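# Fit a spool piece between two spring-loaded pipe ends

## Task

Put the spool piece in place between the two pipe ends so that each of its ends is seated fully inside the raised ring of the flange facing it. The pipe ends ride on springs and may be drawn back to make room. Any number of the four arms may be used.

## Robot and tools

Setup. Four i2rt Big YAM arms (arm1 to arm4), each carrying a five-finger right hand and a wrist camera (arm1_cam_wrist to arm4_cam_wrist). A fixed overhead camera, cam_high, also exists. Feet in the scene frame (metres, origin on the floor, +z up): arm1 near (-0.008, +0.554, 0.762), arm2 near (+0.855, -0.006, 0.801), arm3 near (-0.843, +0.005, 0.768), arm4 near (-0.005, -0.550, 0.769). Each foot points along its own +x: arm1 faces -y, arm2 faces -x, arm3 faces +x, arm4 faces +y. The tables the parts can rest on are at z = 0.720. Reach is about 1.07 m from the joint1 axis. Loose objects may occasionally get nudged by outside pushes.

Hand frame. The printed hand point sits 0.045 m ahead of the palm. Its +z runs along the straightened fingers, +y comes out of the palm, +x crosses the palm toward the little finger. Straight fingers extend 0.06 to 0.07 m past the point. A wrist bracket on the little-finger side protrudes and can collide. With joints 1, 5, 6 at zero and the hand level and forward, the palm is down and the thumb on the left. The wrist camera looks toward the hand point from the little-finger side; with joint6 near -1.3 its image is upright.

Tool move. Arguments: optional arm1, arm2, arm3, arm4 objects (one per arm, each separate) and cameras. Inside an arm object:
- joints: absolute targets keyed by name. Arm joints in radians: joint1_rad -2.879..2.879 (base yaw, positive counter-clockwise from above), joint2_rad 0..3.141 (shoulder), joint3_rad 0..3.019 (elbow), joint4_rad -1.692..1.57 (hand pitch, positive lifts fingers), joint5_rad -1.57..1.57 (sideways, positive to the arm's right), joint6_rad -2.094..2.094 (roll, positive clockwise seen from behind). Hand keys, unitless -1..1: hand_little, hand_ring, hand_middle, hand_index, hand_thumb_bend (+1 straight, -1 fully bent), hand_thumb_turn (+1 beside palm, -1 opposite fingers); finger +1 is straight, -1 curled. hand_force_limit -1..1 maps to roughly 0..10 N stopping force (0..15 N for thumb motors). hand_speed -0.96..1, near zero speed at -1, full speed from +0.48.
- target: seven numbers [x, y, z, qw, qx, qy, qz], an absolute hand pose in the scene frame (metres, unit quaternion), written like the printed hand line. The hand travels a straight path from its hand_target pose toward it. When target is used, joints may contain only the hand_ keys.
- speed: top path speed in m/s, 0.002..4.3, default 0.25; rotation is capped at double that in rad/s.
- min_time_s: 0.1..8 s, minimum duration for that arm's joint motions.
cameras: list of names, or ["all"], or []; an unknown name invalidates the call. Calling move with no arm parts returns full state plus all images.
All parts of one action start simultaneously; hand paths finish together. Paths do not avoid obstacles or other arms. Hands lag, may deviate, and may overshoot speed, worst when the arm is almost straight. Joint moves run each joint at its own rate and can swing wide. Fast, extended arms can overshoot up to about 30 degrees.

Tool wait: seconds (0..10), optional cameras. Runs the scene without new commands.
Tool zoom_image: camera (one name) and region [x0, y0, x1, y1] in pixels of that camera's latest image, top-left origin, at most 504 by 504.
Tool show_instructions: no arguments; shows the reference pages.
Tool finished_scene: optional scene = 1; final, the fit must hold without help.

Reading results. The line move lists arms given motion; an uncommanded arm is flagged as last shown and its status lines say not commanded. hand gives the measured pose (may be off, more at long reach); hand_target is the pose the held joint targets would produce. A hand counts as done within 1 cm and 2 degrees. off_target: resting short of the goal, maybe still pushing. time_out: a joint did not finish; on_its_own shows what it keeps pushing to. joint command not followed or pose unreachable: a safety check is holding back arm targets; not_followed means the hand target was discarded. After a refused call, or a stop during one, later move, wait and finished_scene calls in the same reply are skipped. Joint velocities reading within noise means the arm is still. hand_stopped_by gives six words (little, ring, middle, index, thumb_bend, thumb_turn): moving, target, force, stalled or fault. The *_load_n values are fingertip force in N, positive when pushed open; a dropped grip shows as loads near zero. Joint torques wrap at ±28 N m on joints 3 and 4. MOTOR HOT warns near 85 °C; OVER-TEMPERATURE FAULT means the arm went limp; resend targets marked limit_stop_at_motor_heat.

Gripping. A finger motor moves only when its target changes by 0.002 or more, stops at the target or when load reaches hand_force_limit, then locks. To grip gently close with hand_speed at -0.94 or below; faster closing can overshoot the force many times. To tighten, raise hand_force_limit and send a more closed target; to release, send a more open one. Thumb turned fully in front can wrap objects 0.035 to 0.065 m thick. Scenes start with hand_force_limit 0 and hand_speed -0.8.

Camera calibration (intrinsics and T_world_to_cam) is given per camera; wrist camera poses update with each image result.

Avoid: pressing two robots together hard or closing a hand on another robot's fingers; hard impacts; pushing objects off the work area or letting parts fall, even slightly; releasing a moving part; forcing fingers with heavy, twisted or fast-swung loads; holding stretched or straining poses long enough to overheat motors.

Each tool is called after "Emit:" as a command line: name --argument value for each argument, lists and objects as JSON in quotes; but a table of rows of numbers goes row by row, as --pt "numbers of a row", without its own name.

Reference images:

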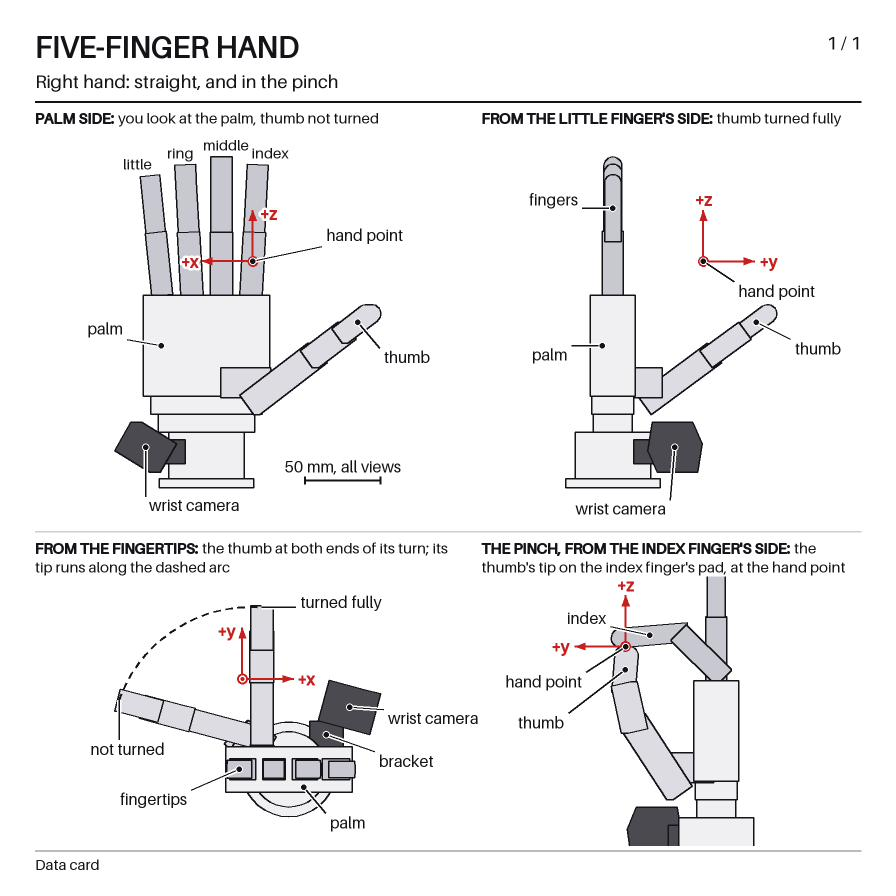

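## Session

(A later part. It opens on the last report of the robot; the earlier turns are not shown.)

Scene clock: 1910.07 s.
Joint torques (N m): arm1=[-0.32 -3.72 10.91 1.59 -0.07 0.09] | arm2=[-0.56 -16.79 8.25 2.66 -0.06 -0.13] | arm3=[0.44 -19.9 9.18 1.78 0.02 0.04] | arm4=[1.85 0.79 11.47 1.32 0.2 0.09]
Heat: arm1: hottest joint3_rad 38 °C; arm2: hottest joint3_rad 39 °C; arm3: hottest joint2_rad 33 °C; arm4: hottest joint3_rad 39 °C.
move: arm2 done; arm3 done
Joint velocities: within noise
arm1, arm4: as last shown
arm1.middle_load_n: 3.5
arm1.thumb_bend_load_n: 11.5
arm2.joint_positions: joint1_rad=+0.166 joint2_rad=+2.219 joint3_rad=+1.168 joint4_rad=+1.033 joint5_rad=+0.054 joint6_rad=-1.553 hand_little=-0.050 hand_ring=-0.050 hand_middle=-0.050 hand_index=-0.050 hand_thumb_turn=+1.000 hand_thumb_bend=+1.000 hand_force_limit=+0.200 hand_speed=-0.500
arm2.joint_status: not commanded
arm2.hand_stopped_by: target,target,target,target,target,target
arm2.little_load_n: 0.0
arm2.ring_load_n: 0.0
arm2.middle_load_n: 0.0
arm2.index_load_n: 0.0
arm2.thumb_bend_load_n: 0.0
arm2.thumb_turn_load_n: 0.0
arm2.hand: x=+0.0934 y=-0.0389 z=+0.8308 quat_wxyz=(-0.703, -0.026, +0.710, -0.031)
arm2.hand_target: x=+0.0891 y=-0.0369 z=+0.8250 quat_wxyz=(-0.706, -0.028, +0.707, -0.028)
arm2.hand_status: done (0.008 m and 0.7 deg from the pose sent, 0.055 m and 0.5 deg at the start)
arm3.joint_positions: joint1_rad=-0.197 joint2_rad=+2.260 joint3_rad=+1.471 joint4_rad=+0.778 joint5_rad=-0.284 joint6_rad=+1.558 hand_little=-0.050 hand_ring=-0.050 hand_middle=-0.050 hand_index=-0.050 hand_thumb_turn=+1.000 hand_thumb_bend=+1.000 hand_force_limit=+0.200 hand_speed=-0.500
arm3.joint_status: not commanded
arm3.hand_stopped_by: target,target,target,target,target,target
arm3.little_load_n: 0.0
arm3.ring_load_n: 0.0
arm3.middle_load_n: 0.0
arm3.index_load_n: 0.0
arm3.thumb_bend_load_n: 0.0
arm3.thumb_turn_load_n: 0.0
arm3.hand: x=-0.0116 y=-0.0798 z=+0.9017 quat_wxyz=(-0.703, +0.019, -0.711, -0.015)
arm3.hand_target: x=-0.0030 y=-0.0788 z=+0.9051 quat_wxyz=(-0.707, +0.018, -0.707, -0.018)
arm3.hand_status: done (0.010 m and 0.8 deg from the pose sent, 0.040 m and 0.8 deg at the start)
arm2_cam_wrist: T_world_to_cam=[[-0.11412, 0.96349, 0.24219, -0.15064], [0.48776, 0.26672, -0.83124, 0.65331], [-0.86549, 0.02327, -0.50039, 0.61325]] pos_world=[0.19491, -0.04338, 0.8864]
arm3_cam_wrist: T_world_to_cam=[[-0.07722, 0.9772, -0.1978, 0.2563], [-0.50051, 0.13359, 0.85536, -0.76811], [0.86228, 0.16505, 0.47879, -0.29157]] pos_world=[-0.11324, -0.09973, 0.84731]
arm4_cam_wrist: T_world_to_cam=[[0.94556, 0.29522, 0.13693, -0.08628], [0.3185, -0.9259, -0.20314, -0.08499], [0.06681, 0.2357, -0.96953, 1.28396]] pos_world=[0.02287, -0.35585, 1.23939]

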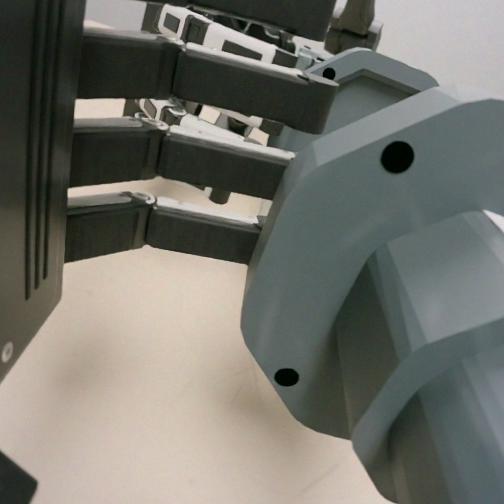

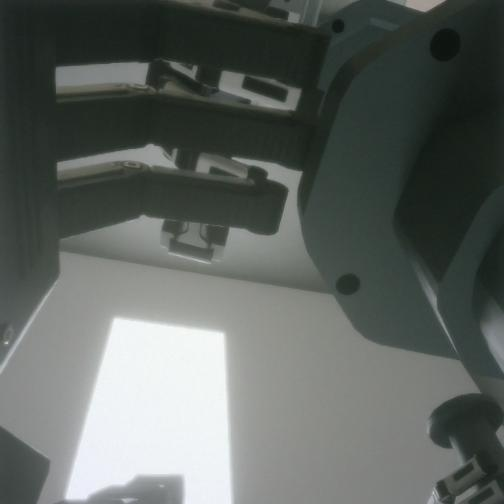

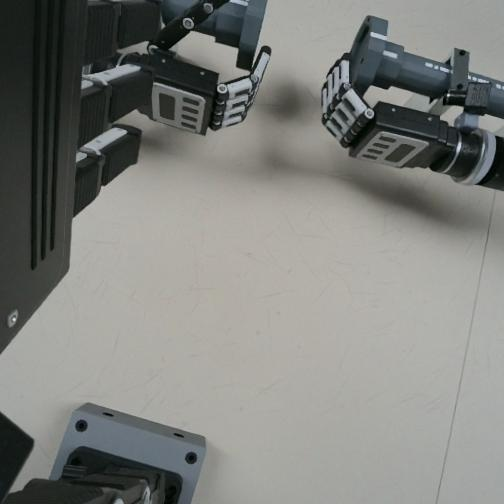

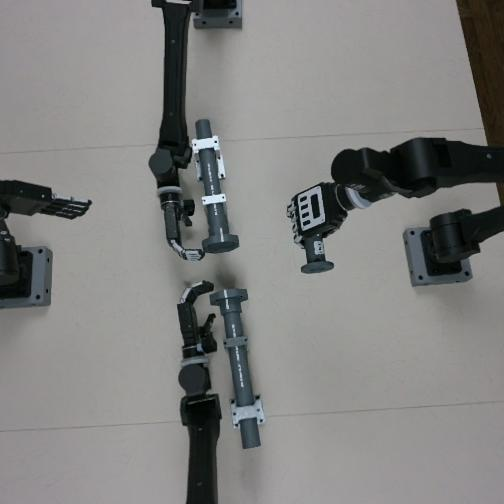

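Emit:
move --arm2 '{"target": [0.092, -0.039, 0.806, 0.7065, 0.0283, -0.7065, 0.0283], "speed": 0.08}' --arm3 '{"target": [-0.015, -0.079, 0.906, 0.7069, -0.0177, 0.7069, 0.0177], "speed": 0.05}'

Emit:
move --arm2 '{"target": [0.115, -0.038, 0.806, 0.7065, 0.0283, -0.7065, 0.0283], "speed": 0.05}' --arm3 '{"target": [-0.030, -0.079, 0.906, 0.7069, -0.0177, 0.7069, 0.0177], "speed": 0.05}' --cameras '["arm2_cam_wrist", "arm3_cam_wrist", "cam_high"]'

Emit:
zoom_image --camera "cam_high" --region '[150, 200, 290, 340]'

Scene clock: 2061.17 s.
Joint torques (N m): arm1=[-0.38 -3.72 10.91 1.61 -0.07 0.1] | arm2=[-0.21 -17.32 7.94 2.62 0.09 -0.11] | arm3=[-0.03 -22.07 6.68 2.91 -0.16 0.04] | arm4=[1.85 0.73 11.47 1.32 0.2 0.09]
Heat: arm1: hottest joint3_rad 39 °C; arm2: hottest joint3_rad 37 °C; arm3: hottest joint2_rad 35 °C; arm4: hottest joint3_rad 39 °C.
move: arm2 done; arm3 off_target
Joint velocities: within noise
arm1, arm4: as last shown
arm1.middle_load_n: 3.0
arm2.joint_positions: joint1_rad=+0.166 joint2_rad=+2.263 joint3_rad=+1.168 joint4_rad=+1.072 joint5_rad=+0.055 joint6_rad=-1.553 hand_little=-0.050 hand_ring=-0.050 hand_middle=-0.050 hand_index=-0.050 hand_thumb_turn=+1.000 hand_thumb_bend=+1.000 hand_force_limit=+0.200 hand_speed=-0.500
arm2.joint_status: not commanded
arm2.hand_stopped_by: target,target,target,target,target,target
arm2.little_load_n: 0.0
arm2.ring_load_n: 0.0
arm2.middle_load_n: 0.0
arm2.index_load_n: 0.0
arm2.thumb_bend_load_n: 0.0
arm2.thumb_turn_load_n: 0.0
arm2.hand: x=+0.0971 y=-0.0381 z=+0.8082 quat_wxyz=(-0.701, -0.027, +0.712, -0.030)
arm2.hand_target: x=+0.0922 y=-0.0389 z=+0.8060 quat_wxyz=(-0.706, -0.028, +0.707, -0.028)
arm2.hand_status: done (0.006 m and 0.9 deg from the pose sent, 0.025 m and 0.7 deg at the start)
arm3.joint_positions: joint1_rad=-0.197 joint2_rad=+2.260 joint3_rad=+1.458 joint4_rad=+0.778 joint5_rad=-0.284 joint6_rad=+1.558 hand_little=-0.050 hand_ring=-0.050 hand_middle=-0.050 hand_index=-0.050 hand_thumb_turn=+1.000 hand_thumb_bend=+1.000 hand_force_limit=+0.200 hand_speed=-0.500
arm3.joint_status: not commanded
arm3.hand_stopped_by: target,target,target,target,target,target
arm3.little_load_n: 0.0
arm3.ring_load_n: 0.0
arm3.middle_load_n: 0.0
arm3.index_load_n: 0.0
arm3.thumb_bend_load_n: 0.0
arm3.thumb_turn_load_n: -0.5
arm3.hand: x=-0.0147 y=-0.0790 z=+0.8953 quat_wxyz=(-0.698, +0.018, -0.715, -0.016)
arm3.hand_target: x=-0.0150 y=-0.0788 z=+0.9060 quat_wxyz=(-0.707, +0.018, -0.707, -0.018)
arm3.hand_status: off_target (0.011 m and 1.4 deg from the pose sent, 0.006 m and 0.8 deg at the start)
pictures: none

Scene clock: 2062.17 s.
Joint torques (N m): arm1=[-0.38 -3.66 10.92 1.63 -0.06 0.1] | arm2=[0.21 -19.08 4.74 2.58 0.1 -0.11] | arm3=[0.21 -22.48 6.11 2.73 -0.3 0.01] | arm4=[1.85 0.73 11.48 1.32 0.2 0.08]
Heat: arm1: hottest joint3_rad 39 °C; arm2: hottest joint3_rad 37 °C; arm3: hottest joint2_rad 35 °C; arm4: hottest joint3_rad 39 °C.
move: arm2 done; arm3 off_target
Joint velocities: within noise
arm1, arm4: as last shown
arm1.middle_load_n: 3.5
arm1.thumb_bend_load_n: 12.0
arm2.joint_positions: joint1_rad=+0.166 joint2_rad=+2.263 joint3_rad=+1.130 joint4_rad=+1.122 joint5_rad=+0.058 joint6_rad=-1.554 hand_little=-0.050 hand_ring=-0.050 hand_middle=-0.050 hand_index=-0.050 hand_thumb_turn=+1.000 hand_thumb_bend=+1.000 hand_force_limit=+0.200 hand_speed=-0.500
arm2.joint_status: not commanded
arm2.hand_stopped_by: target,target,target,target,target,target
arm2.little_load_n: 0.0
arm2.ring_load_n: 0.0
arm2.middle_load_n: 0.0
arm2.index_load_n: 0.0
arm2.thumb_bend_load_n: -0.5
arm2.thumb_turn_load_n: 0.0
arm2.hand: x=+0.1097 y=-0.0355 z=+0.8052 quat_wxyz=(-0.705, -0.025, +0.708, -0.029)
arm2.hand_target: x=+0.1149 y=-0.0379 z=+0.8059 quat_wxyz=(-0.706, -0.028, +0.707, -0.028)
arm2.hand_status: done (0.006 m and 0.4 deg from the pose sent, 0.018 m and 0.9 deg at the start)
arm3.joint_positions: joint1_rad=-0.205 joint2_rad=+2.243 joint3_rad=+1.408 joint4_rad=+0.808 joint5_rad=-0.286 joint6_rad=+1.561 hand_little=-0.050 hand_ring=-0.050 hand_middle=-0.050 hand_index=-0.050 hand_thumb_turn=+1.000 hand_thumb_bend=+1.000 hand_force_limit=+0.200 hand_speed=-0.500
arm3.joint_status: not commanded
arm3.hand_stopped_by: target,target,target,target,target,target
arm3.little_load_n: 0.0
arm3.ring_load_n: 0.0
arm3.middle_load_n: 1.0
arm3.index_load_n: 0.0
arm3.thumb_bend_load_n: 0.0
arm3.thumb_turn_load_n: -0.5
arm3.hand: x=-0.0285 y=-0.0816 z=+0.8908 quat_wxyz=(-0.697, +0.015, -0.717, -0.016)
arm3.hand_target: x=-0.0299 y=-0.0791 z=+0.9058 quat_wxyz=(-0.707, +0.018, -0.707, -0.018)
arm3.hand_status: off_target (0.016 m and 1.7 deg from the pose sent, 0.019 m and 1.4 deg at the start)
arm4.index_load_n: 0.5
arm4.thumb_bend_load_n: 0.5
arm2_cam_wrist: T_world_to_cam=[[-0.10858, 0.9637, 0.2439, -0.14783], [0.4834, 0.26557, -0.83415, 0.62604], [-0.86864, 0.02733, -0.49469, 0.61036]] pos_world=[0.2115, -0.04048, 0.8602]
arm3_cam_wrist: T_world_to_cam=[[-0.07498, 0.97895, -0.18985, 0.24766], [-0.48633, 0.13031, 0.86401, -0.77463], [0.87055, 0.15712, 0.46631, -0.26078]] pos_world=[-0.13113, -0.10053, 0.8379]

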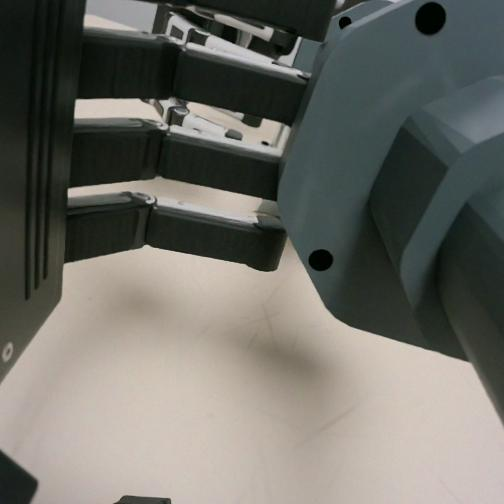

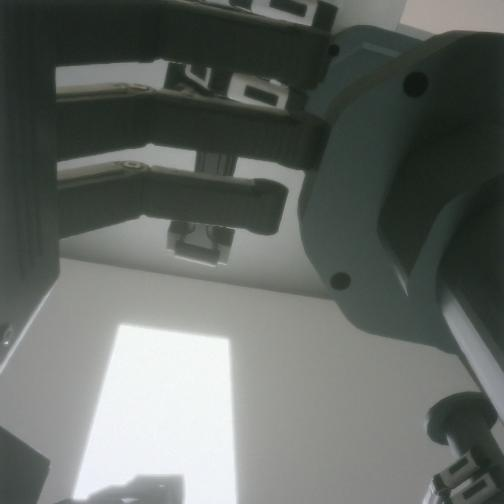

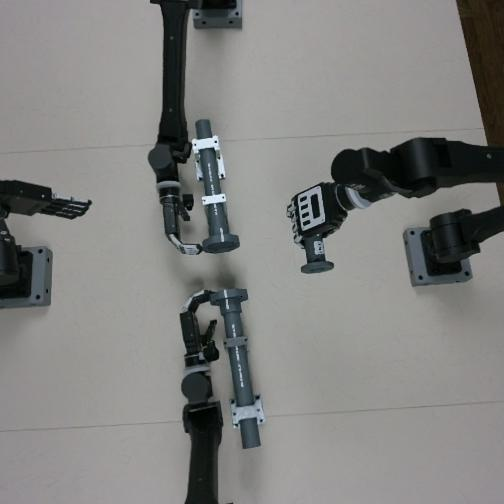

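Scaled by 3.600 from the camera's image (finer frame: 720x720).

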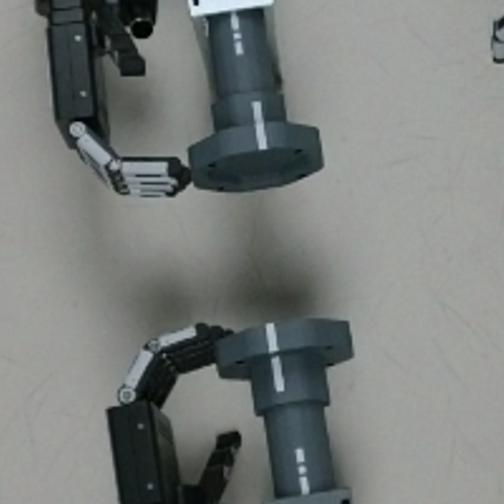

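Emit:
move --arm3 '{"target": [-0.030, -0.072, 0.906, 0.7069, -0.0177, 0.7069, 0.0177], "speed": 0.1}' --cameras '["cam_high", "arm4_cam_wrist", "arm3_cam_wrist", "arm2_cam_wrist"]'

Emit:
zoom_image --camera "cam_high" --region '[150, 200, 290, 340]'

Scene clock: 2107.37 s.
Joint torques (N m): arm1=[-0.32 -3.72 10.93 1.61 -0.07 0.1] | arm2=[0.03 -18.96 4.71 2.55 0.11 -0.11] | arm3=[1.14 -22.24 6.26 2.74 -0.09 0.04] | arm4=[1.85 0.79 11.47 1.32 0.2 0.08]
Heat: arm1: hottest joint3_rad 39 °C; arm2: hottest joint3_rad 35 °C; arm3: hottest joint2_rad 34 °C; arm4: hottest joint3_rad 39 °C.
move: arm3 off_target
Joint velocities: within noise
arm1, arm2, arm4: as last shown
arm1.little_load_n: 0.5
arm1.middle_load_n: 3.0
arm3.joint_positions: joint1_rad=-0.205 joint2_rad=+2.242 joint3_rad=+1.402 joint4_rad=+0.811 joint5_rad=-0.280 joint6_rad=+1.561 hand_little=-0.050 hand_ring=-0.050 hand_middle=-0.050 hand_index=-0.050 hand_thumb_turn=+1.000 hand_thumb_bend=+1.000 hand_force_limit=+0.200 hand_speed=-0.500
arm3.joint_status: not commanded
arm3.hand_stopped_by: target,target,target,target,target,target
arm3.little_load_n: 0.0
arm3.ring_load_n: 0.0
arm3.middle_load_n: 0.5
arm3.index_load_n: 0.0
arm3.thumb_bend_load_n: 0.0
arm3.thumb_turn_load_n: 0.0
arm3.hand: x=-0.0298 y=-0.0821 z=+0.8894 quat_wxyz=(-0.697, +0.013, -0.717, -0.014)
arm3.hand_target: x=-0.0300 y=-0.0722 z=+0.9058 quat_wxyz=(-0.707, +0.018, -0.707, -0.018)
arm3.hand_status: off_target (0.019 m and 1.8 deg from the pose sent, 0.018 m and 1.6 deg at the start)
arm4.index_load_n: 0.0
arm4.thumb_bend_load_n: 0.0
pictures: arm2_cam_wrist, arm3_cam_wrist, arm4_cam_wrist, cam_high
arm2_cam_wrist: T_world_to_cam=[[-0.10858, 0.9637, 0.2439, -0.14783], [0.4834, 0.26557, -0.83415, 0.62604], [-0.86864, 0.02733, -0.49469, 0.61036]] pos_world=[0.2115, -0.04048, 0.8602]
arm3_cam_wrist: T_world_to_cam=[[-0.0701, 0.97936, -0.18956, 0.24785], [-0.48429, 0.13272, 0.86479, -0.77436], [0.8721, 0.15242, 0.46499, -0.258]] pos_world=[-0.13263, -0.10063, 0.8366]
arm4_cam_wrist: T_world_to_cam=[[0.94556, 0.29522, 0.13693, -0.08628], [0.3185, -0.9259, -0.20314, -0.08499], [0.06681, 0.2357, -0.96953, 1.28396]] pos_world=[0.02287, -0.35585, 1.23939]

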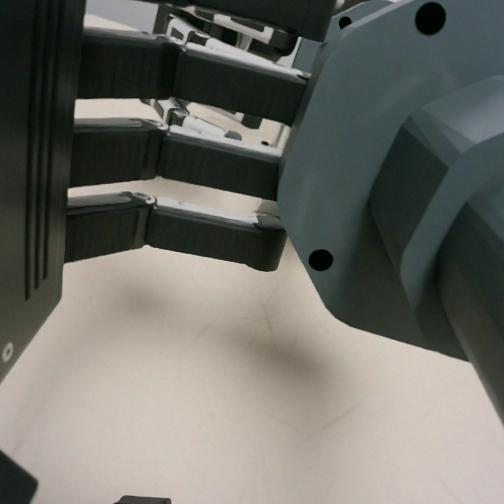

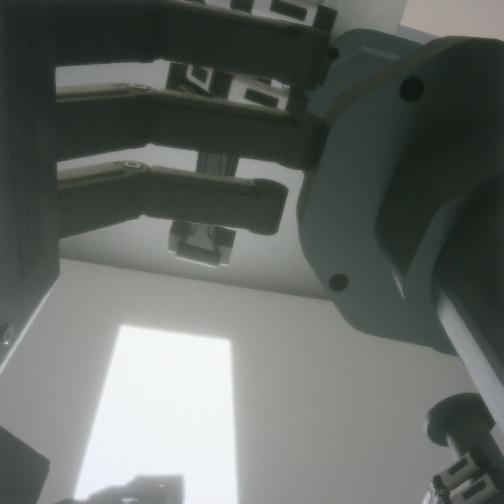

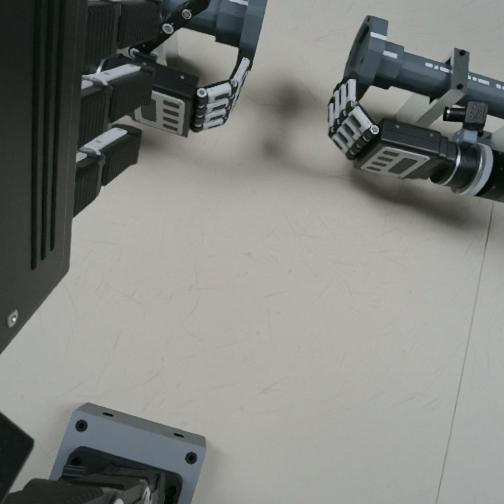

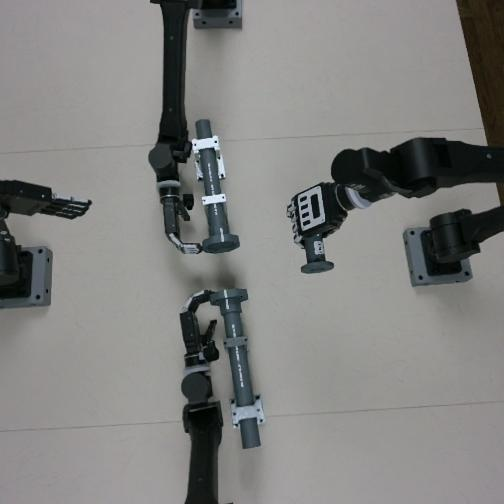

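Scaled by 3.600 from the camera's image (finer frame: 720x720).

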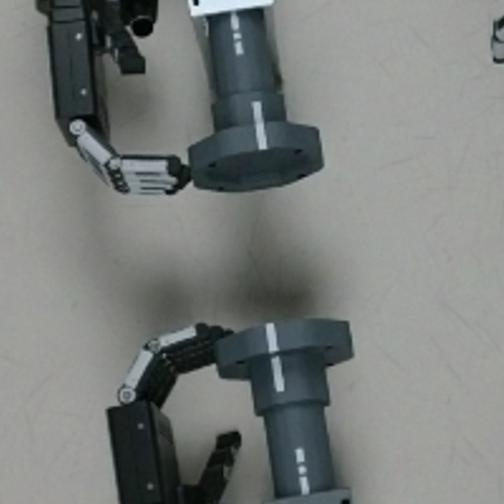

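Emit:
move --arm3 '{"target": [-0.008, -0.082, 0.906, 0.7069, -0.0177, 0.7069, 0.0177], "speed": 0.1}'

Emit:
move --arm3 '{"target": [-0.008, -0.062, 0.906, 0.7069, -0.0177, 0.7069, 0.0177], "speed": 0.1}' --cameras '["cam_high", "arm3_cam_wrist"]'

Emit:
zoom_image --camera "cam_high" --region '[150, 200, 290, 340]'

Scene clock: 2120.17 s.
Joint torques (N m): arm1=[-0.44 -3.6 10.93 1.62 -0.07 0.1] | arm2=[0.03 -19.14 4.75 2.54 0.1 -0.11] | arm3=[0.62 -20.19 9.13 1.83 -0.17 0.03] | arm4=[1.85 0.73 11.48 1.32 0.2 0.09]
Heat: arm1: hottest joint3_rad 39 °C; arm2: hottest joint3_rad 34 °C; arm3: hottest joint2_rad 34 °C; arm4: hottest joint3_rad 39 °C.
move: arm3 done
Joint velocities: within noise
arm1, arm2, arm4: as last shown
arm1.little_load_n: 0.0
arm1.thumb_bend_load_n: 11.5
arm3.joint_positions: joint1_rad=-0.205 joint2_rad=+2.252 joint3_rad=+1.455 joint4_rad=+0.787 joint5_rad=-0.286 joint6_rad=+1.561 hand_little=-0.050 hand_ring=-0.050 hand_middle=-0.050 hand_index=-0.050 hand_thumb_turn=+1.000 hand_thumb_bend=+1.000 hand_force_limit=+0.200 hand_speed=-0.500
arm3.joint_status: not commanded
arm3.hand_stopped_by: target,target,target,target,target,target
arm3.little_load_n: 0.0
arm3.ring_load_n: -0.5
arm3.middle_load_n: 0.0
arm3.index_load_n: 0.0
arm3.thumb_bend_load_n: 0.0
arm3.thumb_turn_load_n: 0.0
arm3.hand: x=-0.0165 y=-0.0846 z=+0.9029 quat_wxyz=(-0.703, +0.016, -0.711, -0.014)
arm3.hand_target: x=-0.0085 y=-0.0820 z=+0.9059 quat_wxyz=(-0.707, +0.018, -0.707, -0.018)
arm3.hand_status: done (0.009 m and 0.8 deg from the pose sent, 0.027 m and 1.8 deg at the start)
pictures: none

Scene clock: 2121.13 s.
Joint torques (N m): arm1=[-0.38 -3.66 10.89 1.63 -0.06 0.1] | arm2=[0.03 -19.02 4.64 2.56 0.09 -0.09] | arm3=[1.67 -20.84 7.76 2.11 0.03 0.05] | arm4=[1.79 0.79 11.48 1.31 0.2 0.09]
Heat: arm1: hottest joint3_rad 39 °C; arm2: hottest joint3_rad 34 °C; arm3: hottest joint2_rad 34 °C; arm4: hottest joint3_rad 39 °C.
move: arm3 off_target
Joint velocities: within noise
arm1, arm2: as last shown
arm1.middle_load_n: 3.5
arm1.thumb_turn_load_n: -0.5
arm2.thumb_turn_load_n: -0.5
arm3.joint_positions: joint1_rad=-0.192 joint2_rad=+2.252 joint3_rad=+1.455 joint4_rad=+0.787 joint5_rad=-0.261 joint6_rad=+1.561 hand_little=-0.050 hand_ring=-0.050 hand_middle=-0.050 hand_index=-0.050 hand_thumb_turn=+1.000 hand_thumb_bend=+1.000 hand_force_limit=+0.200 hand_speed=-0.500
arm3.joint_status: not commanded
arm3.hand_stopped_by: target,target,target,target,target,target
arm3.little_load_n: 0.0
arm3.ring_load_n: 0.0
arm3.middle_load_n: 0.0
arm3.index_load_n: 0.0
arm3.thumb_bend_load_n: 0.0
arm3.thumb_turn_load_n: 0.0
arm3.hand: x=-0.0138 y=-0.0792 z=+0.9028 quat_wxyz=(-0.703, +0.012, -0.711, -0.009)
arm3.hand_target: x=-0.0086 y=-0.0621 z=+0.9059 quat_wxyz=(-0.707, +0.018, -0.707, -0.018)
arm3.hand_status: off_target (0.018 m and 1.3 deg from the pose sent, 0.024 m and 0.7 deg at the start)
arm4.joint_positions: joint1_rad=+0.155 joint2_rad=+0.556 joint3_rad=+1.077 joint4_rad=-1.357 joint5_rad=+0.103 joint6_rad=-1.470 hand_little=+1.000 hand_ring=+1.000 hand_middle=+1.000 hand_index=+1.000 hand_thumb_turn=+1.000 hand_thumb_bend=+1.000 hand_force_limit=+0.000 hand_speed=-0.800
arm4.joint_status: not commanded
arm4.hand_stopped_by: target,target,target,target,target,target
arm4.little_load_n: 0.0
arm4.ring_load_n: 0.0
arm4.middle_load_n: -0.5
arm4.index_load_n: 0.0
arm4.thumb_bend_load_n: 0.0
arm4.thumb_turn_load_n: 0.0
arm4.hand: x=+0.0332 y=-0.3288 z=+1.1311 quat_wxyz=(-0.259, +0.647, +0.668, +0.260)
arm4.hand_target: x=+0.0304 y=-0.3302 z=+1.1495 quat_wxyz=(-0.275, +0.643, +0.663, +0.266)
arm4.hand_status: not commanded
pictures: arm3_cam_wrist, cam_high
arm3_cam_wrist: T_world_to_cam=[[-0.05961, 0.97884, -0.19577, 0.25423], [-0.49981, 0.1405, 0.85467, -0.76909], [0.86408, 0.14879, 0.48085, -0.29347]] pos_world=[-0.11566, -0.09713, 0.84821]

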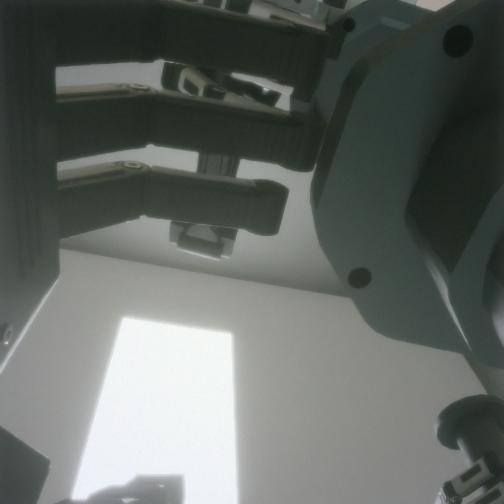

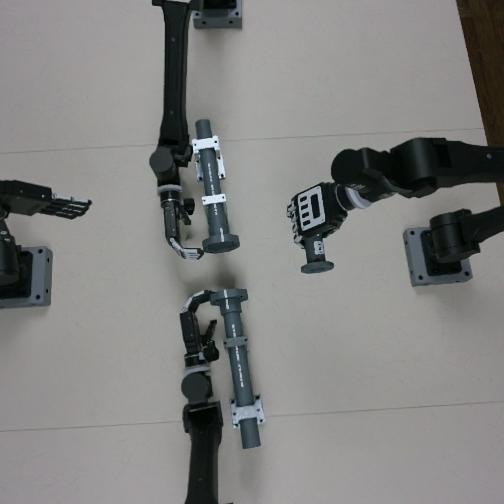

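Scaled by 3.600 from the camera's image (finer frame: 720x720).

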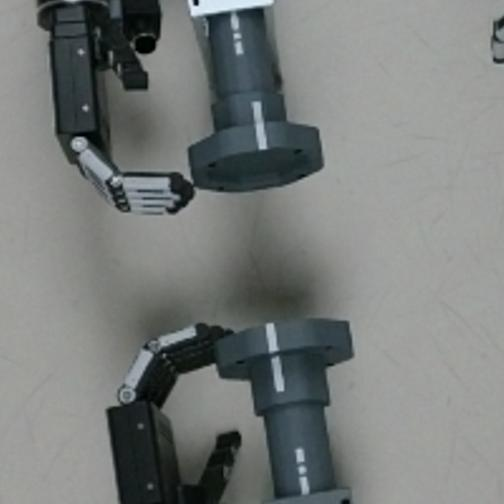

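Emit:
move --arm3 '{"target": [0.004, -0.082, 0.906, 0.7069, -0.0177, 0.7069, 0.0177], "speed": 0.1}'

Emit:
move --arm3 '{"target": [0.004, -0.057, 0.906, 0.7069, -0.0177, 0.7069, 0.0177], "speed": 0.1}' --cameras '["cam_high", "arm3_cam_wrist"]'

Emit:
zoom_image --camera "cam_high" --region '[150, 200, 290, 340]'

Scene clock: 2129.83 s.
Joint torques (N m): arm1=[-0.32 -3.66 10.92 1.65 -0.06 0.1] | arm2=[0.09 -19.02 4.72 2.58 0.09 -0.1] | arm3=[-0.15 -20.37 9.52 1.63 -0.15 0.03] | arm4=[1.85 0.73 11.48 1.33 0.2 0.09]
Heat: arm1: hottest joint3_rad 39 °C; arm2: hottest joint3_rad 34 °C; arm3: hottest joint2_rad 35 °C; arm4: hottest joint3_rad 39 °C.
move: arm3 done
Joint velocities: within noise
arm1, arm2, arm4: as last shown
arm1.ring_load_n: 2.0
arm1.middle_load_n: 3.0
arm1.thumb_turn_load_n: 0.0
arm2.ring_load_n: -0.5
arm2.middle_load_n: -0.5
arm2.thumb_turn_load_n: 0.0
arm3.joint_positions: joint1_rad=-0.192 joint2_rad=+2.271 joint3_rad=+1.496 joint4_rad=+0.765 joint5_rad=-0.281 joint6_rad=+1.561 hand_little=-0.050 hand_ring=-0.050 hand_middle=-0.050 hand_index=-0.050 hand_thumb_turn=+1.000 hand_thumb_bend=+1.000 hand_force_limit=+0.200 hand_speed=-0.500
arm3.joint_status: not commanded
arm3.hand_stopped_by: target,target,target,target,target,target
arm3.little_load_n: 0.0
arm3.ring_load_n: 0.0
arm3.middle_load_n: 0.0
arm3.index_load_n: 0.0
arm3.thumb_bend_load_n: 0.0
arm3.thumb_turn_load_n: 0.0
arm3.hand: x=-0.0047 y=-0.0777 z=+0.9024 quat_wxyz=(-0.703, +0.019, -0.711, -0.017)
arm3.hand_target: x=+0.0034 y=-0.0821 z=+0.9060 quat_wxyz=(-0.707, +0.018, -0.707, -0.018)
arm3.hand_status: done (0.010 m and 0.7 deg from the pose sent, 0.018 m and 1.3 deg at the start)
arm4.middle_load_n: 0.0
pictures: none

Scene clock: 2130.80 s.
Joint torques (N m): arm1=[-0.44 -3.72 10.92 1.61 -0.06 0.1] | arm2=[0.21 -19.14 4.72 2.56 0.1 -0.1] | arm3=[1.85 -21.19 7.84 2.28 0 0.05] | arm4=[1.79 0.79 11.48 1.33 0.2 0.09]
Heat: arm1: hottest joint3_rad 39 °C; arm2: hottest joint3_rad 34 °C; arm3: hottest joint2_rad 35 °C; arm4: hottest joint3_rad 39 °C.
move: arm3 off_target
Joint velocities: within noise
arm1.joint_positions: joint1_rad=-0.010 joint2_rad=+0.942 joint3_rad=+1.131 joint4_rad=-0.976 joint5_rad=-0.024 joint6_rad=-0.036 hand_little=+0.400 hand_ring=+0.108 hand_middle=+0.105 hand_index=+0.105 hand_thumb_turn=-1.000 hand_thumb_bend=+0.303 hand_force_limit=-0.700 hand_speed=-0.940
arm1.joint_status: not commanded
arm1.hand_stopped_by: target,force,force,force,target,target
arm1.little_load_n: 0.0
arm1.ring_load_n: 1.5
arm1.middle_load_n: 3.0
arm1.index_load_n: 6.0
arm1.thumb_bend_load_n: 12.0
arm1.thumb_turn_load_n: 0.0
arm1.hand: x=+0.0290 y=+0.1795 z=+1.0774 quat_wxyz=(-0.010, +0.027, -0.924, +0.382)
arm1.hand_target: x=+0.0301 y=+0.1800 z=+1.0798 quat_wxyz=(-0.011, +0.027, -0.924, +0.382)
arm1.hand_status: not commanded
arm2, arm4: as last shown
arm2.ring_load_n: 0.0
arm2.thumb_bend_load_n: 0.0
arm3.joint_positions: joint1_rad=-0.186 joint2_rad=+2.271 joint3_rad=+1.496 joint4_rad=+0.765 joint5_rad=-0.250 joint6_rad=+1.561 hand_little=-0.050 hand_ring=-0.050 hand_middle=-0.050 hand_index=-0.050 hand_thumb_turn=+1.000 hand_thumb_bend=+1.000 hand_force_limit=+0.200 hand_speed=-0.500
arm3.joint_status: not commanded
arm3.hand_stopped_by: target,target,target,target,target,target
arm3.little_load_n: 0.0
arm3.ring_load_n: 0.0
arm3.middle_load_n: 0.0
arm3.index_load_n: 0.0
arm3.thumb_bend_load_n: 0.5
arm3.thumb_turn_load_n: 0.0
arm3.hand: x=-0.0020 y=-0.0783 z=+0.9024 quat_wxyz=(-0.703, +0.010, -0.711, -0.008)
arm3.hand_target: x=+0.0032 y=-0.0569 z=+0.9060 quat_wxyz=(-0.707, +0.018, -0.707, -0.018)
arm3.hand_status: off_target (0.022 m and 1.6 deg from the pose sent, 0.023 m and 0.7 deg at the start)
pictures: arm3_cam_wrist, cam_high
arm3_cam_wrist: T_world_to_cam=[[-0.05544, 0.97916, -0.1954, 0.25374], [-0.49788, 0.14252, 0.85545, -0.7635], [0.86547, 0.14471, 0.47961, -0.30273]] pos_world=[-0.10406, -0.09583, 0.84791]

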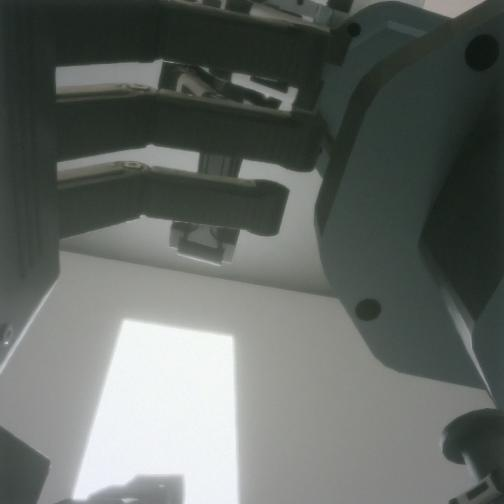

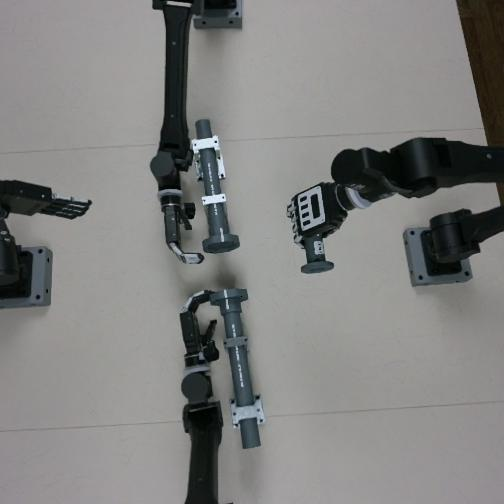

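Scaled by 3.600 from the camera's image (finer frame: 720x720).

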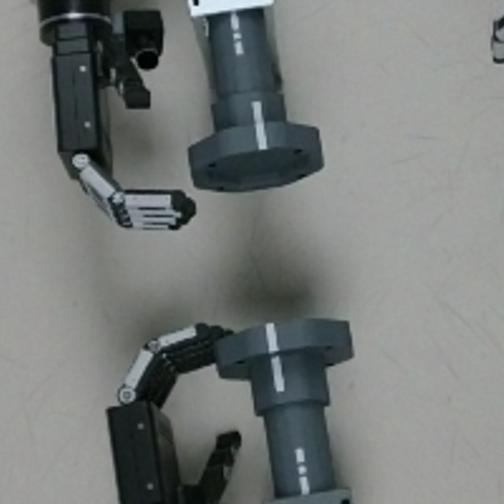

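Emit:
move --arm3 '{"target": [0.004, -0.043, 0.906, 0.7069, -0.0177, 0.7069, 0.0177], "speed": 0.1}'

Emit:
move --arm3 '{"target": [-0.030, -0.050, 0.906, 0.7069, -0.0177, 0.7069, 0.0177], "speed": 0.1}' --cameras '["cam_high", "arm3_cam_wrist"]'

Emit:
zoom_image --camera "cam_high" --region '[150, 200, 290, 340]'

Scene clock: 2140.90 s.
Joint torques (N m): arm1=[-0.38 -3.72 10.92 1.61 -0.06 0.1] | arm2=[-0.03 -19.08 4.72 2.48 0.1 -0.1] | arm3=[3.55 -21.25 6.99 2.61 0.04 0.04] | arm4=[1.79 0.73 11.47 1.32 0.2 0.09]
Heat: arm1: hottest joint3_rad 39 °C; arm2: hottest joint3_rad 34 °C; arm3: hottest joint2_rad 34 °C; arm4: hottest joint3_rad 39 °C.
move: arm3 off_target
Joint velocities: within noise
arm1, arm2, arm4: as last shown
arm1.middle_load_n: 3.5
arm1.index_load_n: 5.5
arm1.thumb_bend_load_n: 11.5
arm2.middle_load_n: 0.0
arm2.thumb_bend_load_n: -0.5
arm3.joint_positions: joint1_rad=-0.185 joint2_rad=+2.271 joint3_rad=+1.496 joint4_rad=+0.765 joint5_rad=-0.230 joint6_rad=+1.561 hand_little=-0.050 hand_ring=-0.050 hand_middle=-0.050 hand_index=-0.050 hand_thumb_turn=+1.000 hand_thumb_bend=+1.000 hand_force_limit=+0.200 hand_speed=-0.500
arm3.joint_status: not commanded
arm3.hand_stopped_by: target,target,target,target,target,target
arm3.little_load_n: 0.0
arm3.ring_load_n: 0.0
arm3.middle_load_n: 0.0
arm3.index_load_n: 0.0
arm3.thumb_bend_load_n: 0.0
arm3.thumb_turn_load_n: 0.0
arm3.hand: x=-0.0007 y=-0.0812 z=+0.9024 quat_wxyz=(-0.703, +0.004, -0.711, -0.001)
arm3.hand_target: x=+0.0028 y=-0.0433 z=+0.9060 quat_wxyz=(-0.707, +0.018, -0.707, -0.018)
arm3.hand_status: off_target (0.039 m and 2.6 deg from the pose sent, 0.036 m and 1.6 deg at the start)
pictures: none

Scene clock: 2141.93 s.
Joint torques (N m): arm1=[-0.38 -3.66 10.92 1.61 -0.07 0.09] | arm2=[0.03 -18.9 4.7 2.62 0.07 -0.1] | arm3=[2.84 -22.24 5.08 2.88 -0.17 0.06] | arm4=[1.79 0.67 11.48 1.32 0.2 0.09]
Heat: arm1: hottest joint3_rad 39 °C; arm2: hottest joint3_rad 34 °C; arm3: hottest joint2_rad 34 °C; arm4: hottest joint3_rad 39 °C.
move: arm3 off_target
Joint velocities: within noise
arm1, arm2, arm4: as last shown
arm1.middle_load_n: 3.0
arm1.index_load_n: 6.0
arm1.thumb_bend_load_n: 12.0
arm3.joint_positions: joint1_rad=-0.199 joint2_rad=+2.233 joint3_rad=+1.401 joint4_rad=+0.819 joint5_rad=-0.246 joint6_rad=+1.561 hand_little=-0.050 hand_ring=-0.050 hand_middle=-0.050 hand_index=-0.050 hand_thumb_turn=+1.000 hand_thumb_bend=+1.000 hand_force_limit=+0.200 hand_speed=-0.500
arm3.joint_status: not commanded
arm3.hand_stopped_by: target,target,target,target,target,target
arm3.little_load_n: 0.0
arm3.ring_load_n: 0.0
arm3.middle_load_n: 0.0
arm3.index_load_n: 0.0
arm3.thumb_bend_load_n: 0.0
arm3.thumb_turn_load_n: 0.0
arm3.hand: x=-0.0275 y=-0.0837 z=+0.8978 quat_wxyz=(-0.702, +0.004, -0.712, -0.002)
arm3.hand_target: x=-0.0299 y=-0.0505 z=+0.9058 quat_wxyz=(-0.707, +0.018, -0.707, -0.018)
arm3.hand_status: off_target (0.035 m and 2.5 deg from the pose sent, 0.043 m and 2.6 deg at the start)
pictures: arm3_cam_wrist, cam_high
arm3_cam_wrist: T_world_to_cam=[[-0.0395, 0.98005, -0.19478, 0.25673], [-0.49317, 0.15041, 0.85683, -0.77196], [0.86904, 0.1299, 0.47739, -0.27685]] pos_world=[-0.12997, -0.09953, 0.84361]

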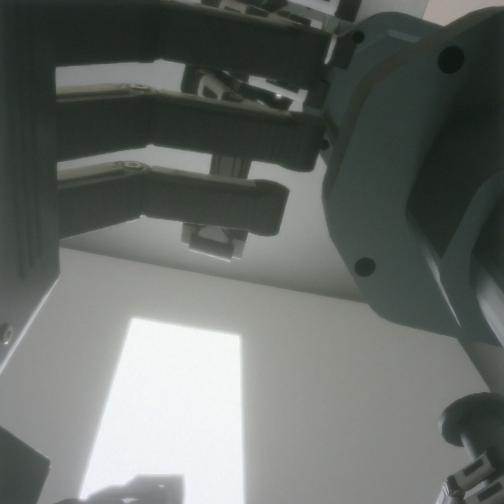

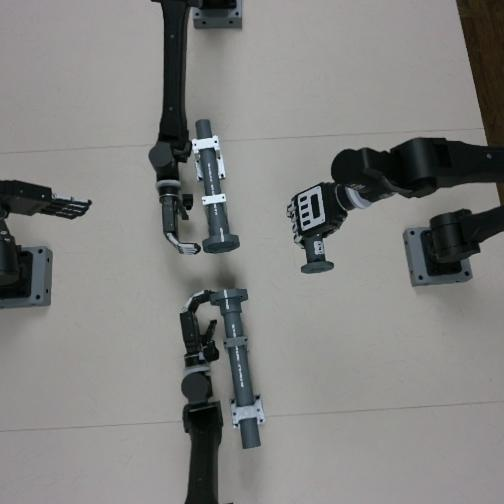

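Scaled by 3.600 from the camera's image (finer frame: 720x720).

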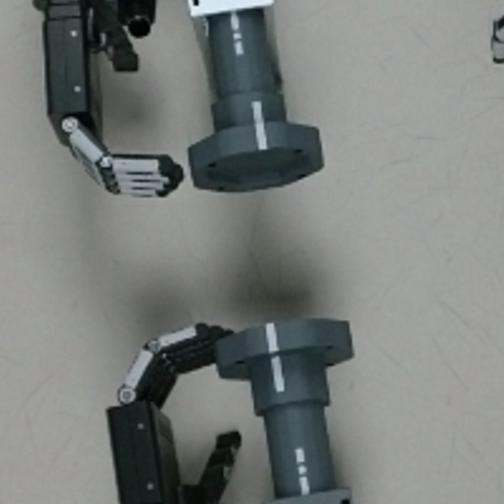

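Emit:
move --arm3 '{"target": [0.004, -0.095, 0.906, 0.6985, -0.1098, 0.6985, 0.1098], "speed": 0.15}'

Emit:
move --arm3 '{"target": [0.002, -0.068, 0.906, 0.6985, -0.1098, 0.6985, 0.1098], "speed": 0.1}' --cameras '["cam_high", "arm3_cam_wrist"]'

Emit:
zoom_image --camera "cam_high" --region '[150, 200, 290, 340]'

Scene clock: 2193.17 s.
Joint torques (N m): arm1=[-0.32 -3.6 10.92 1.62 -0.07 0.09] | arm2=[0.09 -18.96 4.74 2.52 0.11 -0.09] | arm3=[-0.56 -21.3 9.96 1.66 -0.19 0] | arm4=[1.85 0.73 11.48 1.31 0.2 0.09]
Heat: arm1: hottest joint3_rad 39 °C; arm2: hottest joint3_rad 34 °C; arm3: hottest joint2_rad 35 °C; arm4: hottest joint3_rad 39 °C.
move: arm3 off_target
Joint velocities: within noise
arm1, arm4: as last shown
arm1.middle_load_n: 3.5
arm2.joint_positions: joint1_rad=+0.166 joint2_rad=+2.263 joint3_rad=+1.130 joint4_rad=+1.122 joint5_rad=+0.058 joint6_rad=-1.554 hand_little=-0.050 hand_ring=-0.050 hand_middle=-0.050 hand_index=-0.050 hand_thumb_turn=+1.000 hand_thumb_bend=+1.000 hand_force_limit=+0.200 hand_speed=-0.500
arm2.joint_status: not commanded
arm2.hand_stopped_by: target,target,target,target,target,target
arm2.little_load_n: 0.0
arm2.ring_load_n: 0.0
arm2.middle_load_n: 0.0
arm2.index_load_n: 0.0
arm2.thumb_bend_load_n: -0.5
arm2.thumb_turn_load_n: 0.0
arm2.hand: x=+0.1097 y=-0.0355 z=+0.8052 quat_wxyz=(-0.705, -0.025, +0.708, -0.029)
arm2.hand_target: x=+0.1149 y=-0.0379 z=+0.8059 quat_wxyz=(-0.706, -0.028, +0.707, -0.028)
arm2.hand_status: not commanded
arm3.joint_positions: joint1_rad=-0.261 joint2_rad=+2.351 joint3_rad=+1.660 joint4_rad=+0.677 joint5_rad=-0.617 joint6_rad=+1.564 hand_little=-0.050 hand_ring=-0.050 hand_middle=-0.050 hand_index=-0.050 hand_thumb_turn=+1.000 hand_thumb_bend=+1.000 hand_force_limit=+0.200 hand_speed=-0.500
arm3.joint_status: not commanded
arm3.hand_stopped_by: target,target,target,target,target,target
arm3.little_load_n: 0.0
arm3.ring_load_n: 0.0
arm3.middle_load_n: 0.0
arm3.index_load_n: 0.0
arm3.thumb_bend_load_n: -0.5
arm3.thumb_turn_load_n: 0.0
arm3.hand: x=-0.0034 y=-0.0856 z=+0.9023 quat_wxyz=(-0.694, +0.111, -0.702, -0.113)
arm3.hand_target: x=+0.0034 y=-0.0950 z=+0.9062 quat_wxyz=(-0.699, +0.110, -0.699, -0.110)
arm3.hand_status: off_target (0.013 m and 0.8 deg from the pose sent, 0.034 m and 17.4 deg at the start)
arm4.index_load_n: -0.5
pictures: none

Scene clock: 2194.30 s.
Joint torques (N m): arm1=[-0.44 -3.66 10.91 1.63 -0.07 0.1] | arm2=[0.26 -19.08 4.71 2.56 0.1 -0.11] | arm3=[0.67 -23.06 6.99 2.52 -0.02 0.02] | arm4=[1.85 0.79 11.48 1.31 0.2 0.09]
Heat: arm1: hottest joint3_rad 39 °C; arm2: hottest joint3_rad 34 °C; arm3: hottest joint2_rad 35 °C; arm4: hottest joint3_rad 39 °C.
move: arm3 done
Joint velocities: within noise
arm1, arm2, arm4: as last shown
arm3.joint_positions: joint1_rad=-0.238 joint2_rad=+2.351 joint3_rad=+1.660 joint4_rad=+0.677 joint5_rad=-0.586 joint6_rad=+1.564 hand_little=-0.050 hand_ring=-0.050 hand_middle=-0.050 hand_index=-0.050 hand_thumb_turn=+1.000 hand_thumb_bend=+1.000 hand_force_limit=+0.200 hand_speed=-0.500
arm3.joint_status: not commanded
arm3.hand_stopped_by: target,target,target,target,target,target
arm3.little_load_n: 0.0
arm3.ring_load_n: 0.0
arm3.middle_load_n: 0.0
arm3.index_load_n: 0.0
arm3.thumb_bend_load_n: 0.0
arm3.thumb_turn_load_n: 0.0
arm3.hand: x=+0.0021 y=-0.0711 z=+0.9023 quat_wxyz=(-0.694, +0.108, -0.703, -0.110)
arm3.hand_target: x=+0.0020 y=-0.0680 z=+0.9061 quat_wxyz=(-0.699, +0.110, -0.699, -0.110)
arm3.hand_status: done (0.005 m and 0.7 deg from the pose sent, 0.019 m and 0.8 deg at the start)
arm4.middle_load_n: 0.5
arm4.index_load_n: 0.0
pictures: arm3_cam_wrist, cam_high
arm3_cam_wrist: T_world_to_cam=[[-0.32838, 0.92567, -0.1879, 0.23687], [-0.51611, -0.00924, 0.85647, -0.7741], [0.79107, 0.37822, 0.48079, -0.29161]] pos_world=[-0.09105, -0.11612, 0.8477]

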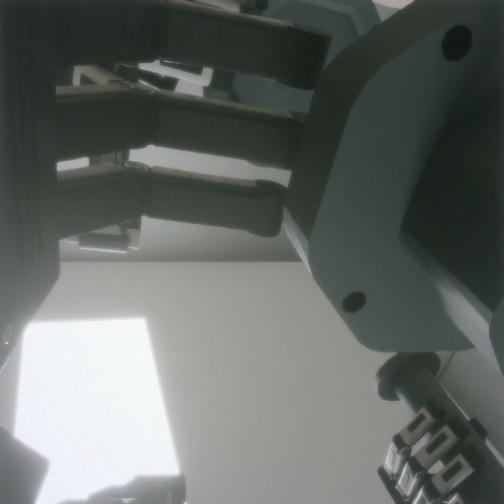

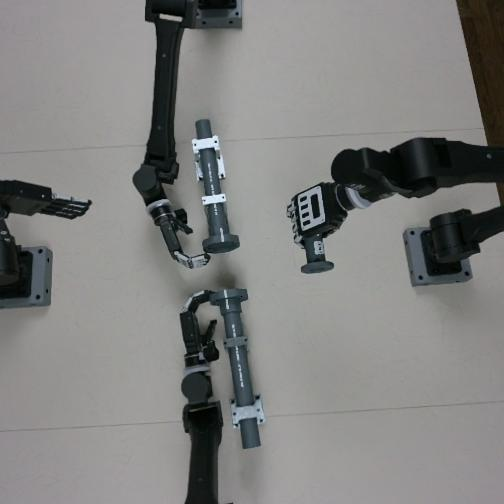

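Scaled by 3.600 from the camera's image (finer frame: 720x720).

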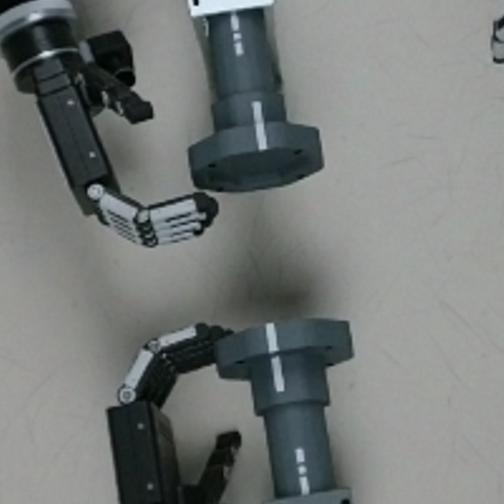

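Emit:
move --arm3 '{"target": [-0.018, -0.078, 0.906, 0.6985, -0.1098, 0.6985, 0.1098], "speed": 0.1}'

Emit:
move --arm3 '{"target": [-0.040, -0.076, 0.906, 0.6985, -0.1098, 0.6985, 0.1098], "speed": 0.1}' --arm2 '{"target": [0.140, -0.038, 0.808, 0.7065, 0.0283, -0.7065, 0.0283], "speed": 0.1}' --cameras '["cam_high", "arm3_cam_wrist", "arm2_cam_wrist"]'

Emit:
zoom_image --camera "cam_high" --region '[150, 200, 290, 340]'

Scene clock: 2207.87 s.
Joint torques (N m): arm1=[-0.38 -3.6 10.89 1.62 -0.07 0.1] | arm2=[0.09 -19.02 4.7 2.52 0.1 -0.1] | arm3=[-1.14 -24.47 6.69 2.67 -0.27 0.01] | arm4=[1.85 0.79 11.47 1.33 0.2 0.09]
Heat: arm1: hottest joint3_rad 39 °C; arm2: hottest joint3_rad 33 °C; arm3: hottest joint2_rad 35 °C; arm4: hottest joint3_rad 39 °C.
move: arm3 off_target
Joint velocities: within noise
arm1, arm2, arm4: as last shown
arm1.middle_load_n: 3.0
arm1.thumb_turn_load_n: -0.5
arm3.joint_positions: joint1_rad=-0.242 joint2_rad=+2.341 joint3_rad=+1.593 joint4_rad=+0.707 joint5_rad=-0.600 joint6_rad=+1.564 hand_little=-0.050 hand_ring=-0.050 hand_middle=-0.050 hand_index=-0.050 hand_thumb_turn=+1.000 hand_thumb_bend=+1.000 hand_force_limit=+0.200 hand_speed=-0.500
arm3.joint_status: not commanded
arm3.hand_stopped_by: target,target,target,target,target,target
arm3.little_load_n: 0.0
arm3.ring_load_n: 1.5
arm3.middle_load_n: 1.0
arm3.index_load_n: 0.0
arm3.thumb_bend_load_n: 0.0
arm3.thumb_turn_load_n: 0.0
arm3.hand: x=-0.0152 y=-0.0678 z=+0.8831 quat_wxyz=(-0.685, +0.108, -0.711, -0.118)
arm3.hand_target: x=-0.0178 y=-0.0778 z=+0.9057 quat_wxyz=(-0.698, +0.110, -0.699, -0.110)
arm3.hand_status: off_target (0.025 m and 2.4 deg from the pose sent, 0.022 m and 0.7 deg at the start)
arm4.middle_load_n: -0.5
pictures: none

Scene clock: 2209.13 s.
Joint torques (N m): arm1=[-0.32 -3.66 10.88 1.65 -0.07 0.1] | arm2=[-1.2 -17.9 4.51 2.61 0.25 -0.11] | arm3=[-1.67 -24.76 4.52 3.07 -1.55 -0.02] | arm4=[1.85 0.73 11.48 1.32 0.2 0.09]
Heat: arm1: hottest joint3_rad 39 °C; arm2: hottest joint3_rad 33 °C; arm3: hottest joint2_rad 35 °C; arm4: hottest joint3_rad 39 °C.
move: arm2 done; arm3 off_target
Joint velocities: within noise
arm1: as last shown
arm1.thumb_bend_load_n: 11.5
arm1.thumb_turn_load_n: 0.0
arm2.joint_positions: joint1_rad=+0.187 joint2_rad=+2.227 joint3_rad=+1.048 joint4_rad=+1.166 joint5_rad=+0.061 joint6_rad=-1.554 hand_little=-0.050 hand_ring=-0.050 hand_middle=-0.050 hand_index=-0.050 hand_thumb_turn=+1.000 hand_thumb_bend=+1.000 hand_force_limit=+0.200 hand_speed=-0.500
arm2.joint_status: not commanded
arm2.hand_stopped_by: target,target,target,target,target,target
arm2.little_load_n: 0.0
arm2.ring_load_n: 0.0
arm2.middle_load_n: 0.5
arm2.index_load_n: 0.0
arm2.thumb_bend_load_n: 0.0
arm2.thumb_turn_load_n: 0.0
arm2.hand: x=+0.1357 y=-0.0465 z=+0.8073 quat_wxyz=(-0.704, -0.032, +0.708, -0.035)
arm2.hand_target: x=+0.1399 y=-0.0381 z=+0.8081 quat_wxyz=(-0.707, -0.028, +0.707, -0.028)
arm2.hand_status: done (0.010 m and 1.0 deg from the pose sent, 0.031 m and 0.4 deg at the start)
arm3.joint_positions: joint1_rad=-0.241 joint2_rad=+2.315 joint3_rad=+1.537 joint4_rad=+0.741 joint5_rad=-0.572 joint6_rad=+1.563 hand_little=-0.050 hand_ring=-0.049 hand_middle=-0.049 hand_index=-0.050 hand_thumb_turn=+1.000 hand_thumb_bend=+1.000 hand_force_limit=+0.200 hand_speed=-0.500
arm3.joint_status: not commanded
arm3.hand_stopped_by: target,target,target,target,target,target
arm3.little_load_n: 0.0
arm3.ring_load_n: 8.0
arm3.middle_load_n: 9.0
arm3.index_load_n: 1.0
arm3.thumb_bend_load_n: 0.0
arm3.thumb_turn_load_n: -0.5
arm3.hand: x=-0.0253 y=-0.0683 z=+0.8841 quat_wxyz=(-0.688, +0.099, -0.711, -0.107)
arm3.hand_target: x=-0.0385 y=-0.0759 z=+0.9050 quat_wxyz=(-0.698, +0.110, -0.699, -0.109)
arm3.hand_status: off_target (0.027 m and 2.3 deg from the pose sent, 0.035 m and 2.4 deg at the start)
arm4.joint_positions: joint1_rad=+0.155 joint2_rad=+0.556 joint3_rad=+1.077 joint4_rad=-1.357 joint5_rad=+0.103 joint6_rad=-1.470 hand_little=+1.000 hand_ring=+1.000 hand_middle=+1.000 hand_index=+1.000 hand_thumb_turn=+1.000 hand_thumb_bend=+1.000 hand_force_limit=+0.000 hand_speed=-0.800
arm4.joint_status: not commanded
arm4.hand_stopped_by: target,target,target,target,target,target
arm4.little_load_n: 0.0
arm4.ring_load_n: 0.0
arm4.middle_load_n: 0.0
arm4.index_load_n: 0.0
arm4.thumb_bend_load_n: 0.0
arm4.thumb_turn_load_n: -0.5
arm4.hand: x=+0.0332 y=-0.3288 z=+1.1311 quat_wxyz=(-0.259, +0.647, +0.668, +0.260)
arm4.hand_target: x=+0.0304 y=-0.3302 z=+1.1495 quat_wxyz=(-0.275, +0.643, +0.663, +0.266)
arm4.hand_status: not commanded
pictures: arm2_cam_wrist, arm3_cam_wrist, cam_high
arm2_cam_wrist: T_world_to_cam=[[-0.12671, 0.96143, 0.24412, -0.13281], [0.48046, 0.27479, -0.83286, 0.61794], [-0.86782, 0.01176, -0.49675, 0.63518]] pos_world=[0.23749, -0.04958, 0.8626]
arm3_cam_wrist: T_world_to_cam=[[-0.31586, 0.93227, -0.17639, 0.21249], [-0.49738, -0.00438, 0.86752, -0.78164], [0.80799, 0.36175, 0.46507, -0.24904]] pos_world=[-0.12044, -0.11143, 0.83139]

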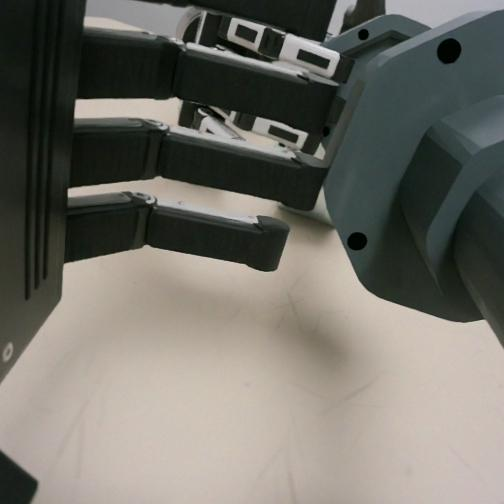

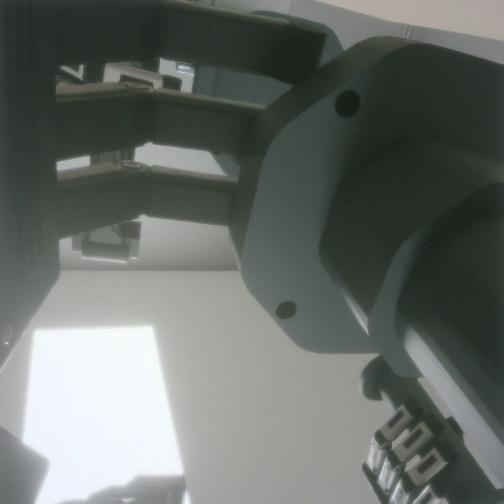

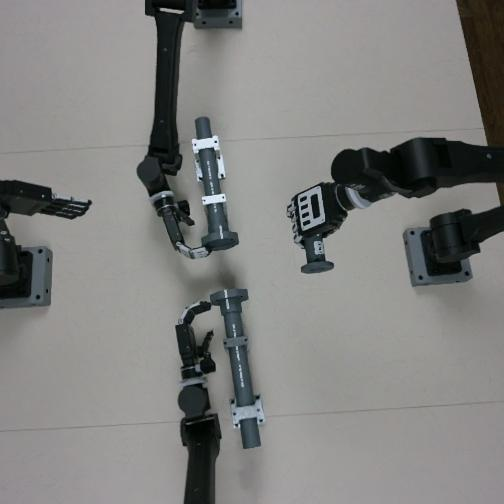

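Scaled by 3.600 from the camera's image (finer frame: 720x720).

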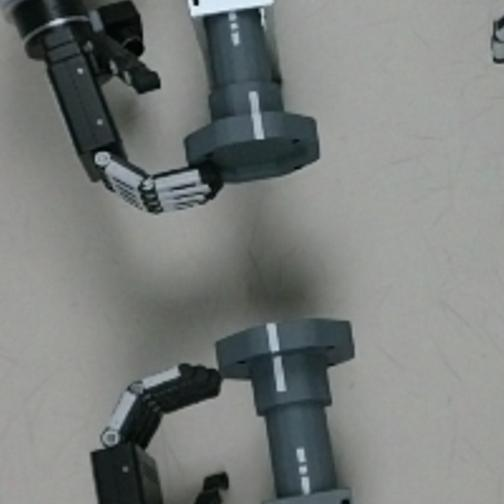

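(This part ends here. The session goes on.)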